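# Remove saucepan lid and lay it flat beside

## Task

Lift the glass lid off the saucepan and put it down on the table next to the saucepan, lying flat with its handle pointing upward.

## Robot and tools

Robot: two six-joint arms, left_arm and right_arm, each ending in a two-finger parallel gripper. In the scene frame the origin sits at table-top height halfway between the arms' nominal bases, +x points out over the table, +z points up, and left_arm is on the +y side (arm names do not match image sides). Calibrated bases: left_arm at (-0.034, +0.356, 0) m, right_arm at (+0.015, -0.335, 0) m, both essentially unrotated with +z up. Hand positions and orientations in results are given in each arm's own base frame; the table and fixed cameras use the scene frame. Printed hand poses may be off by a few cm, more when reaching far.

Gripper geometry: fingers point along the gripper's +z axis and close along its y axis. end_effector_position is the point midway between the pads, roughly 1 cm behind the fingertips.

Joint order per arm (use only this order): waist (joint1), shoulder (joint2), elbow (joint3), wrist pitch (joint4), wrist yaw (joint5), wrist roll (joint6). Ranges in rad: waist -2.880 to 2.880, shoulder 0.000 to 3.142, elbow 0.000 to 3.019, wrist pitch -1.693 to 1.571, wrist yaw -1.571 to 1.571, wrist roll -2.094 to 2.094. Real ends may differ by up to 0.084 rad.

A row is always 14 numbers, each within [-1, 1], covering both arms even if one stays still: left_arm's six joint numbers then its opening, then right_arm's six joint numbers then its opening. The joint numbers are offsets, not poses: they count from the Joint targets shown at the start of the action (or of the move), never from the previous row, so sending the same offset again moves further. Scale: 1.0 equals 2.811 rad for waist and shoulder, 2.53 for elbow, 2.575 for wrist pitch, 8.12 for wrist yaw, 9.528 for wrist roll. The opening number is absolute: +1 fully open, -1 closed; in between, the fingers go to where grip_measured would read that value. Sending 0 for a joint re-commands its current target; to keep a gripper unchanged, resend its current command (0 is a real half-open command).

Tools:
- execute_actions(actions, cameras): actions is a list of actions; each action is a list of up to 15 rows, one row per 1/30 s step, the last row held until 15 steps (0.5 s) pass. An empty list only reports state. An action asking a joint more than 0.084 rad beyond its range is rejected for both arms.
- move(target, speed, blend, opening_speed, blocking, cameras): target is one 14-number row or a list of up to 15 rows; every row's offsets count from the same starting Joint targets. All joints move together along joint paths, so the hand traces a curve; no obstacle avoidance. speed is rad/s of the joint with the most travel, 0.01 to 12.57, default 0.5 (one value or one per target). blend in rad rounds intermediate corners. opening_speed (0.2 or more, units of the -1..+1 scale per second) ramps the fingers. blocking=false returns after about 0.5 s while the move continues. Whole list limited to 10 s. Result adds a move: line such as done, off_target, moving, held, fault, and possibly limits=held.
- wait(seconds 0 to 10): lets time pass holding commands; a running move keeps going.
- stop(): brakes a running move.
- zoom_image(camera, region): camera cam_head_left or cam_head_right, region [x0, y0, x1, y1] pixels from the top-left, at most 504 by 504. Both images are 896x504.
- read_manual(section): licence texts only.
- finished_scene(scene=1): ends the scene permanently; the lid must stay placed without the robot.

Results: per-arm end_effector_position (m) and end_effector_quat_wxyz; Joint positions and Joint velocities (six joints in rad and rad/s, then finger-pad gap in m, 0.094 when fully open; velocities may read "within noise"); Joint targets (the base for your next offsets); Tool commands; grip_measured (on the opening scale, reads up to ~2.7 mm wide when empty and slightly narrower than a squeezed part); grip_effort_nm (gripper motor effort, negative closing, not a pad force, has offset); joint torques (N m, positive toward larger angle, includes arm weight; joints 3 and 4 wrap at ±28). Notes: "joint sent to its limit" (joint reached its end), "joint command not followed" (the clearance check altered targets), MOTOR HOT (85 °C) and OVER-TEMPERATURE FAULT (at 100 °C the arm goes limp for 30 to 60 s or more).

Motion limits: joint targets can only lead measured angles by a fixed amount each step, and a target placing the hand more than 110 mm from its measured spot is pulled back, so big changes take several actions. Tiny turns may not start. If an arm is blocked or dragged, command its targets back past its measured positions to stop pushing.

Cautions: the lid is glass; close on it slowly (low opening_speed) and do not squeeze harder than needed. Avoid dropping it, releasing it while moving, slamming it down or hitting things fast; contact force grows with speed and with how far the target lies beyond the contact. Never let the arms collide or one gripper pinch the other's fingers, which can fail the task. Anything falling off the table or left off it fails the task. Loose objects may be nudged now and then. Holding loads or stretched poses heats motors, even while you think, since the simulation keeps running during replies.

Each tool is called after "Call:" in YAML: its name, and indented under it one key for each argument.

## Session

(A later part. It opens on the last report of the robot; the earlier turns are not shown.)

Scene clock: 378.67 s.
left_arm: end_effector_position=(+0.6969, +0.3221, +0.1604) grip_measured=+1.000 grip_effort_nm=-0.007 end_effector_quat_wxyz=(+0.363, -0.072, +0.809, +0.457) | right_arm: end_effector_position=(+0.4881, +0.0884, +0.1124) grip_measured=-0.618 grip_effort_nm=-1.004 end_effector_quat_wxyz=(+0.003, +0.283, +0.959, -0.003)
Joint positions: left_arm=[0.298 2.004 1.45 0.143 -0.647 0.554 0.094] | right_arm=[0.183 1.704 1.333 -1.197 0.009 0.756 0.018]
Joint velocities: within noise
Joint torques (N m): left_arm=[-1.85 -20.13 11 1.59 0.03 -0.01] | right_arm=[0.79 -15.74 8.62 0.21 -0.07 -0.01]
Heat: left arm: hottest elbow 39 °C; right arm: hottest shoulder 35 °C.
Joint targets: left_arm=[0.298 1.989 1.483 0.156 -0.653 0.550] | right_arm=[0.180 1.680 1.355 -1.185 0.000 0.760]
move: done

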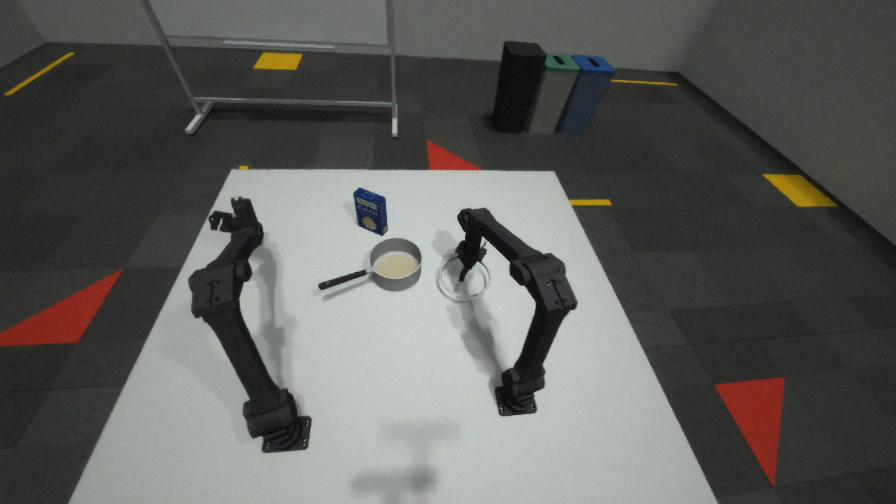

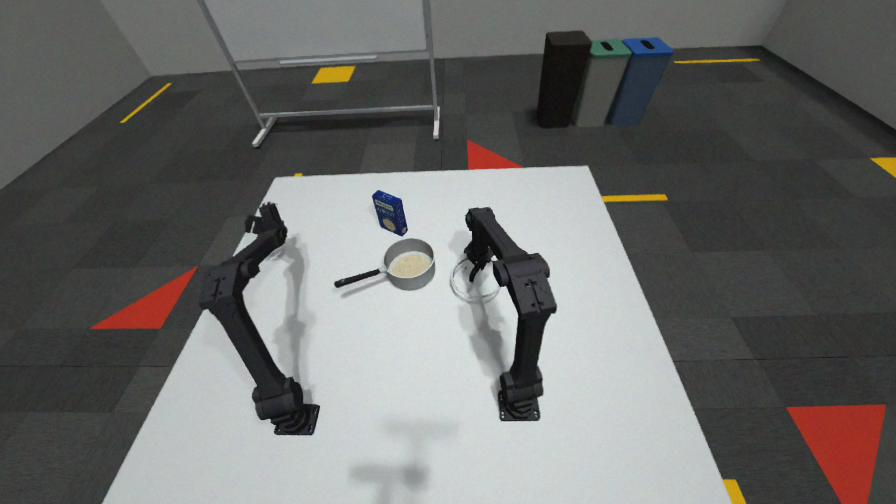

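Call:
move:
  target: [0,0,0,0,0,0,1,0,0.0157,-0.0223,0.0379,0,0,-0.9]
  speed: 0.15

Call:
zoom_image:
  camera: "cam_head_left"
  region: [380, 205, 540, 345]

Scene clock: 389.00 s.
left_arm: end_effector_position=(+0.6969, +0.3221, +0.1604) grip_measured=+1.000 grip_effort_nm=-0.007 end_effector_quat_wxyz=(+0.363, -0.072, +0.809, +0.457) | right_arm: end_effector_position=(+0.4889, +0.0885, +0.0748) grip_measured=-0.618 grip_effort_nm=-1.009 end_effector_quat_wxyz=(+0.005, +0.283, +0.959, -0.003)
Joint positions: left_arm=[0.298 2.004 1.45 0.143 -0.647 0.554 0.094] | right_arm=[0.183 1.744 1.279 -1.1 0.009 0.756 0.018]
Joint velocities: within noise
Joint torques (N m): left_arm=[-1.9 -20.19 11 1.59 0.03 -0.01] | right_arm=[0.5 -15.74 8.05 0.13 -0.07 -0.01]
Heat: left arm: hottest elbow 39 °C; right arm: hottest shoulder 35 °C.
Joint targets: left_arm=[0.298 1.989 1.483 0.156 -0.653 0.550] | right_arm=[0.180 1.724 1.299 -1.088 0.000 0.760]
move: done

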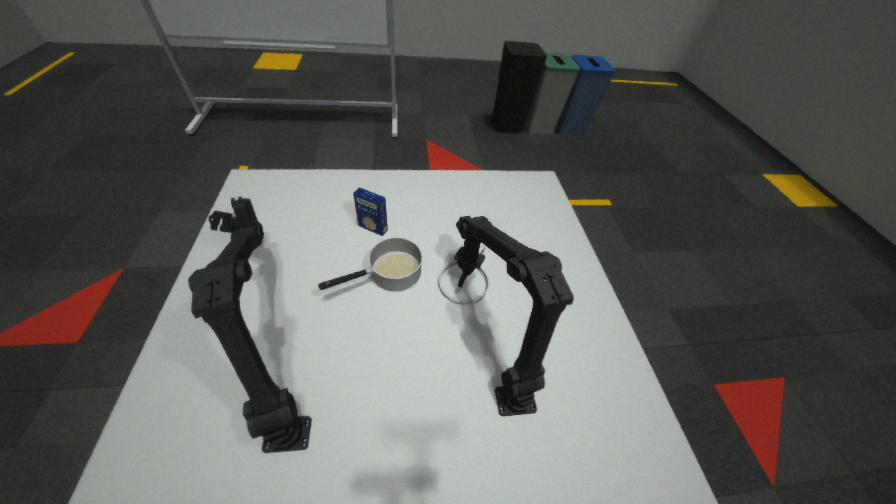

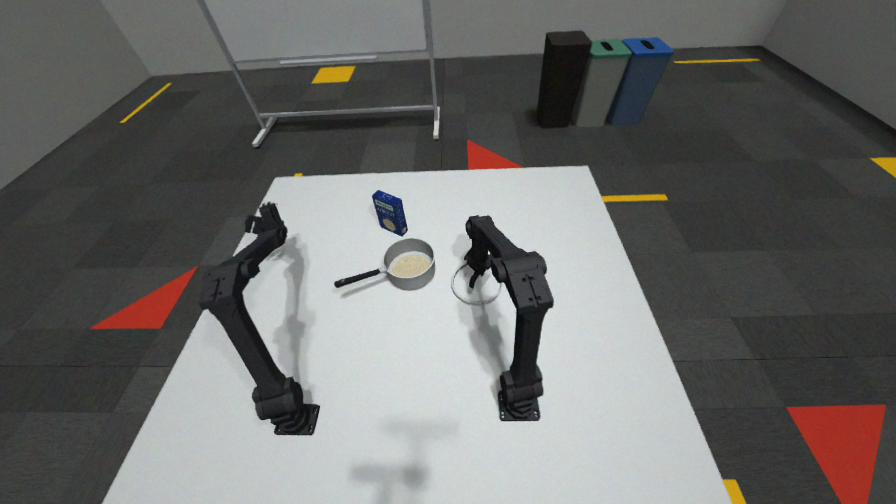

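Scaled by 3.150 from the camera's 896x504 image, which has a finer 1280x720 frame.

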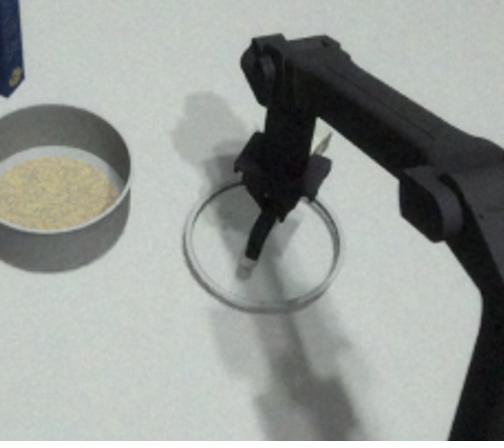

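Call:
zoom_image:
  camera: "cam_head_left"
  region: [433, 250, 493, 310]

Scaled by 8.400 from the camera's 896x504 image, which has a finer 1280x720 frame.

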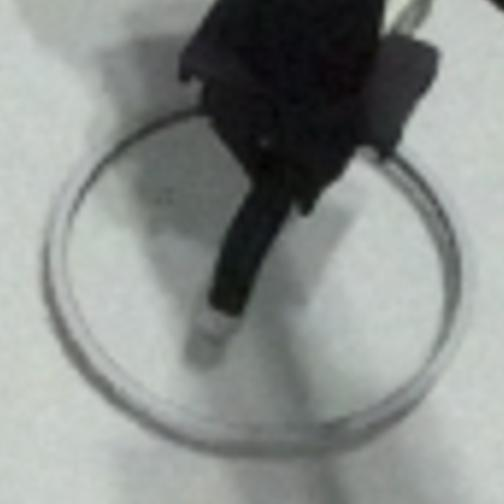

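Call:
move:
  target: [0,0,0,0,0,0,1,0,0.0031,-0.0045,0.0076,0,0,-0.9]
  speed: 0.1

Call:
zoom_image:
  camera: "cam_head_left"
  region: [433, 250, 493, 310]

Scene clock: 397.50 s.
left_arm: end_effector_position=(+0.6969, +0.3221, +0.1604) grip_measured=+1.000 grip_effort_nm=-0.007 end_effector_quat_wxyz=(+0.363, -0.072, +0.809, +0.457) | right_arm: end_effector_position=(+0.4894, +0.0886, +0.0702) grip_measured=-0.618 grip_effort_nm=-1.004 end_effector_quat_wxyz=(+0.007, +0.283, +0.959, -0.001)
Joint positions: left_arm=[0.298 2.004 1.45 0.143 -0.647 0.554 0.094] | right_arm=[0.183 1.747 1.27 -1.082 0.009 0.756 0.018]
Joint velocities: within noise
Joint torques (N m): left_arm=[-1.9 -20.19 11.02 1.61 0.02 -0.01] | right_arm=[0.09 -15.09 7.87 0.2 -0.08 0]
Heat: left arm: hottest elbow 39 °C; right arm: hottest shoulder 35 °C.
Joint targets: left_arm=[0.298 1.989 1.483 0.156 -0.653 0.550] | right_arm=[0.180 1.733 1.287 -1.068 0.000 0.760]
move: done

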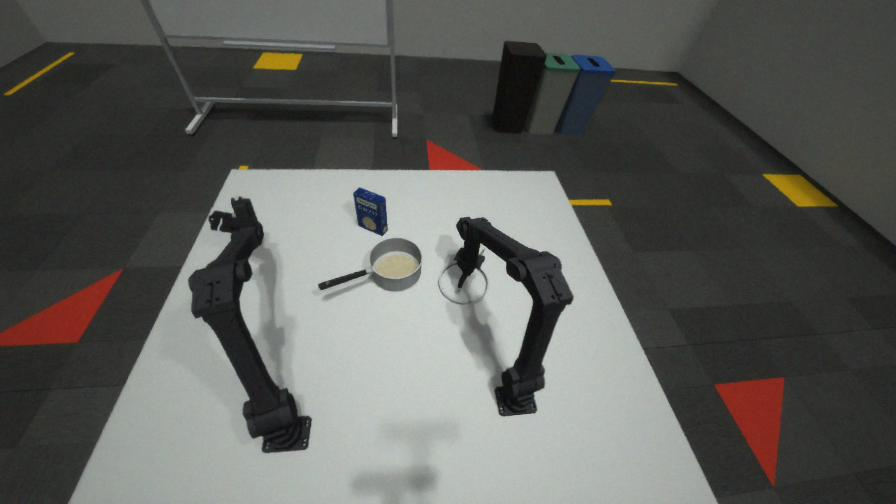

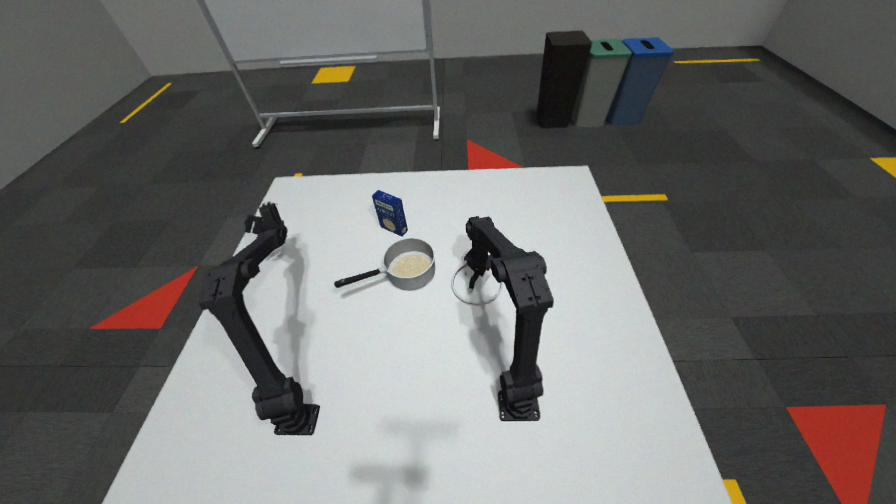

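Scaled by 8.400 from the camera's 896x504 image, which has a finer 1280x720 frame.

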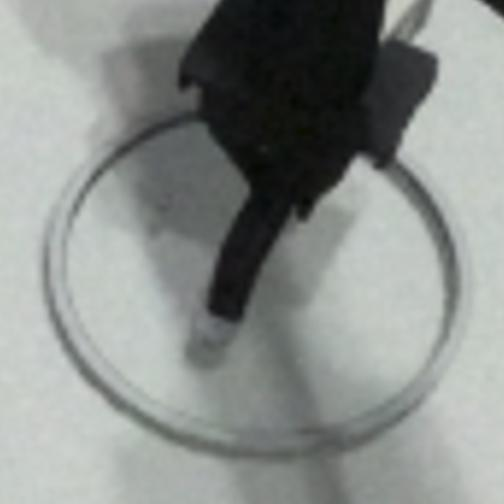

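Call:
move:
  target:
    - [0,0,0,0,0,0,1,0,0.0015,-0.0022,0.0038,0,0,-0.9]
    - [0,0,0,0,0,0,1,0,0.0015,-0.0022,0.0038,0,0,0.1]
  speed: 0.1
  opening_speed: 0.5

Call:
zoom_image:
  camera: "cam_head_left"
  region: [433, 250, 493, 310]

Scene clock: 408.27 s.
left_arm: end_effector_position=(+0.6969, +0.3221, +0.1604) grip_measured=+1.000 grip_effort_nm=-0.007 end_effector_quat_wxyz=(+0.363, -0.072, +0.809, +0.457) | right_arm: end_effector_position=(+0.4893, +0.0900, +0.0672) grip_measured=+0.098 grip_effort_nm=0.115 end_effector_quat_wxyz=(+0.005, +0.280, +0.960, +0.005)
Joint positions: left_arm=[0.298 2.004 1.45 0.143 -0.647 0.554 0.094] | right_arm=[0.182 1.75 1.265 -1.072 -0.003 0.748 0.052]
Joint velocities: within noise
Joint torques (N m): left_arm=[-2.02 -20.13 10.97 1.58 0.02 -0.01] | right_arm=[0.91 -14.92 7.92 0.2 -0.07 -0.02]
Heat: left arm: hottest elbow 39 °C; right arm: hottest shoulder 34 °C.
Joint targets: left_arm=[0.298 1.989 1.483 0.156 -0.653 0.550] | right_arm=[0.180 1.737 1.282 -1.058 0.000 0.760]
move: done

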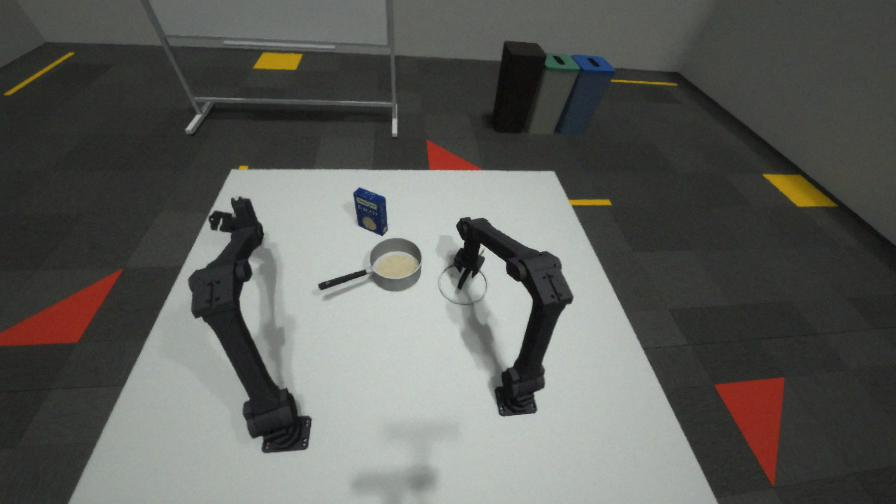

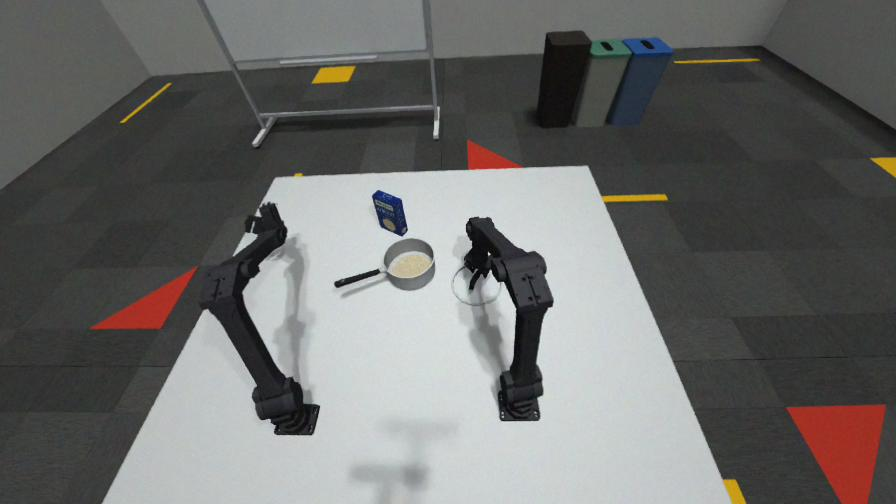

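Scaled by 8.400 from the camera's 896x504 image, which has a finer 1280x720 frame.

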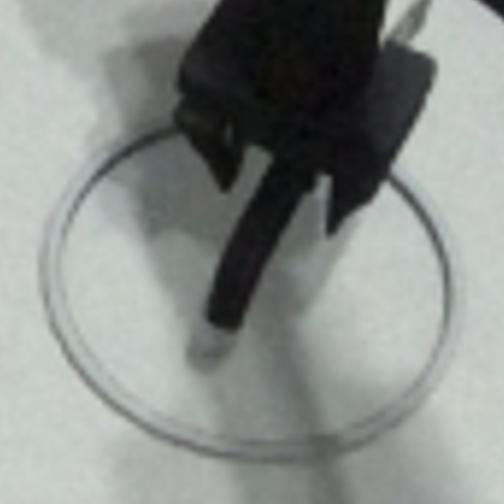

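Call:
move:
  target:
    - [0,0,0,0,0,0,1,0,-0.0203,0.0289,-0.0493,0,0,0.2]
    - [0,0,0,0,0,0,1,0,-0.0413,0.102,-0.146,0,0,0.2]
  speed: [0.25,0.5]

Call:
zoom_image:
  camera: "cam_head_left"
  region: [383, 225, 513, 325]

Scene clock: 418.40 s.
left_arm: end_effector_position=(+0.6969, +0.3221, +0.1604) grip_measured=+1.000 grip_effort_nm=-0.007 end_effector_quat_wxyz=(+0.363, -0.072, +0.809, +0.457) | right_arm: end_effector_position=(+0.4827, +0.0888, +0.2082) grip_measured=+0.198 grip_effort_nm=0.115 end_effector_quat_wxyz=(+0.003, +0.278, +0.961, +0.003)
Joint positions: left_arm=[0.298 2.004 1.45 0.143 -0.647 0.554 0.094] | right_arm=[0.182 1.626 1.492 -1.43 -0.003 0.745 0.056]
Joint velocities: within noise
Joint torques (N m): left_arm=[-1.96 -20.19 11 1.61 0.02 -0.01] | right_arm=[0.73 -13.51 11.22 -0.46 -0.08 0.01]
Heat: left arm: hottest elbow 39 °C; right arm: hottest shoulder 34 °C.
Joint targets: left_arm=[0.298 1.989 1.483 0.156 -0.653 0.550] | right_arm=[0.180 1.621 1.540 -1.434 0.000 0.760]
move: off_target (right_arm); right_arm: the elbow is farthest, 0.048 rad from its target

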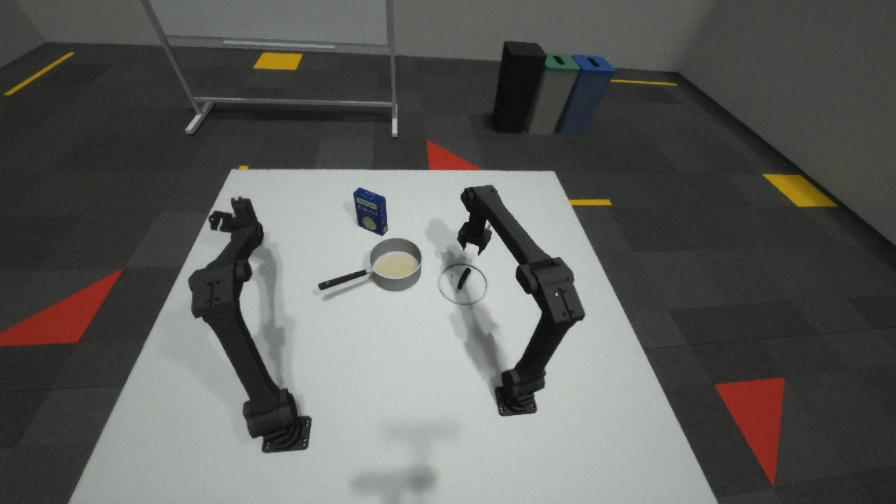

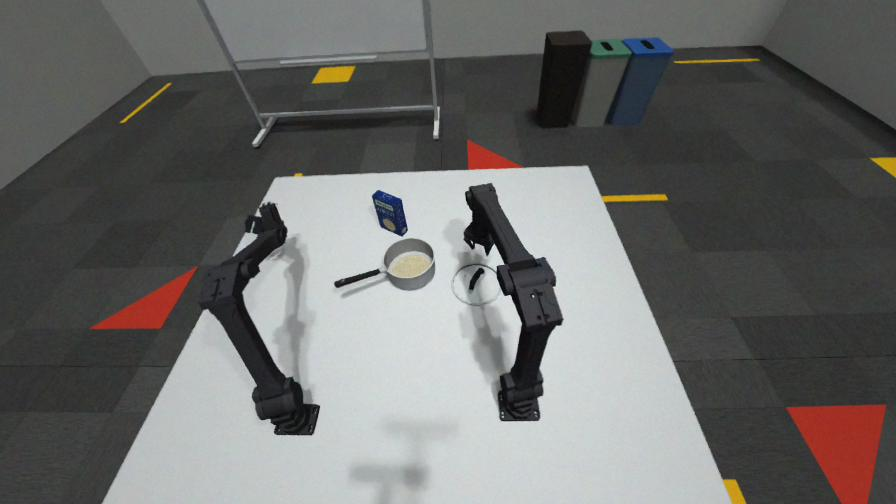

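Scaled by 3.877 from the camera's 896x504 image, which has a finer 1280x720 frame.

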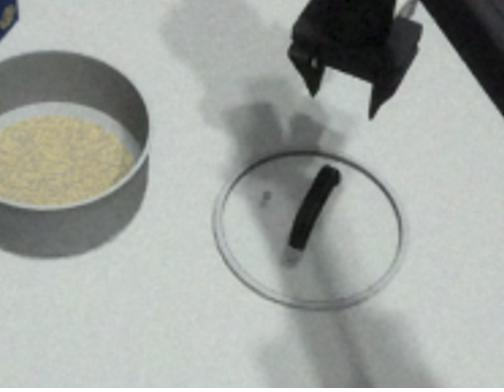

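Lid is flat, handle up, beside the pan.

Call:
finished_scene:

The scene is finished: the task was done.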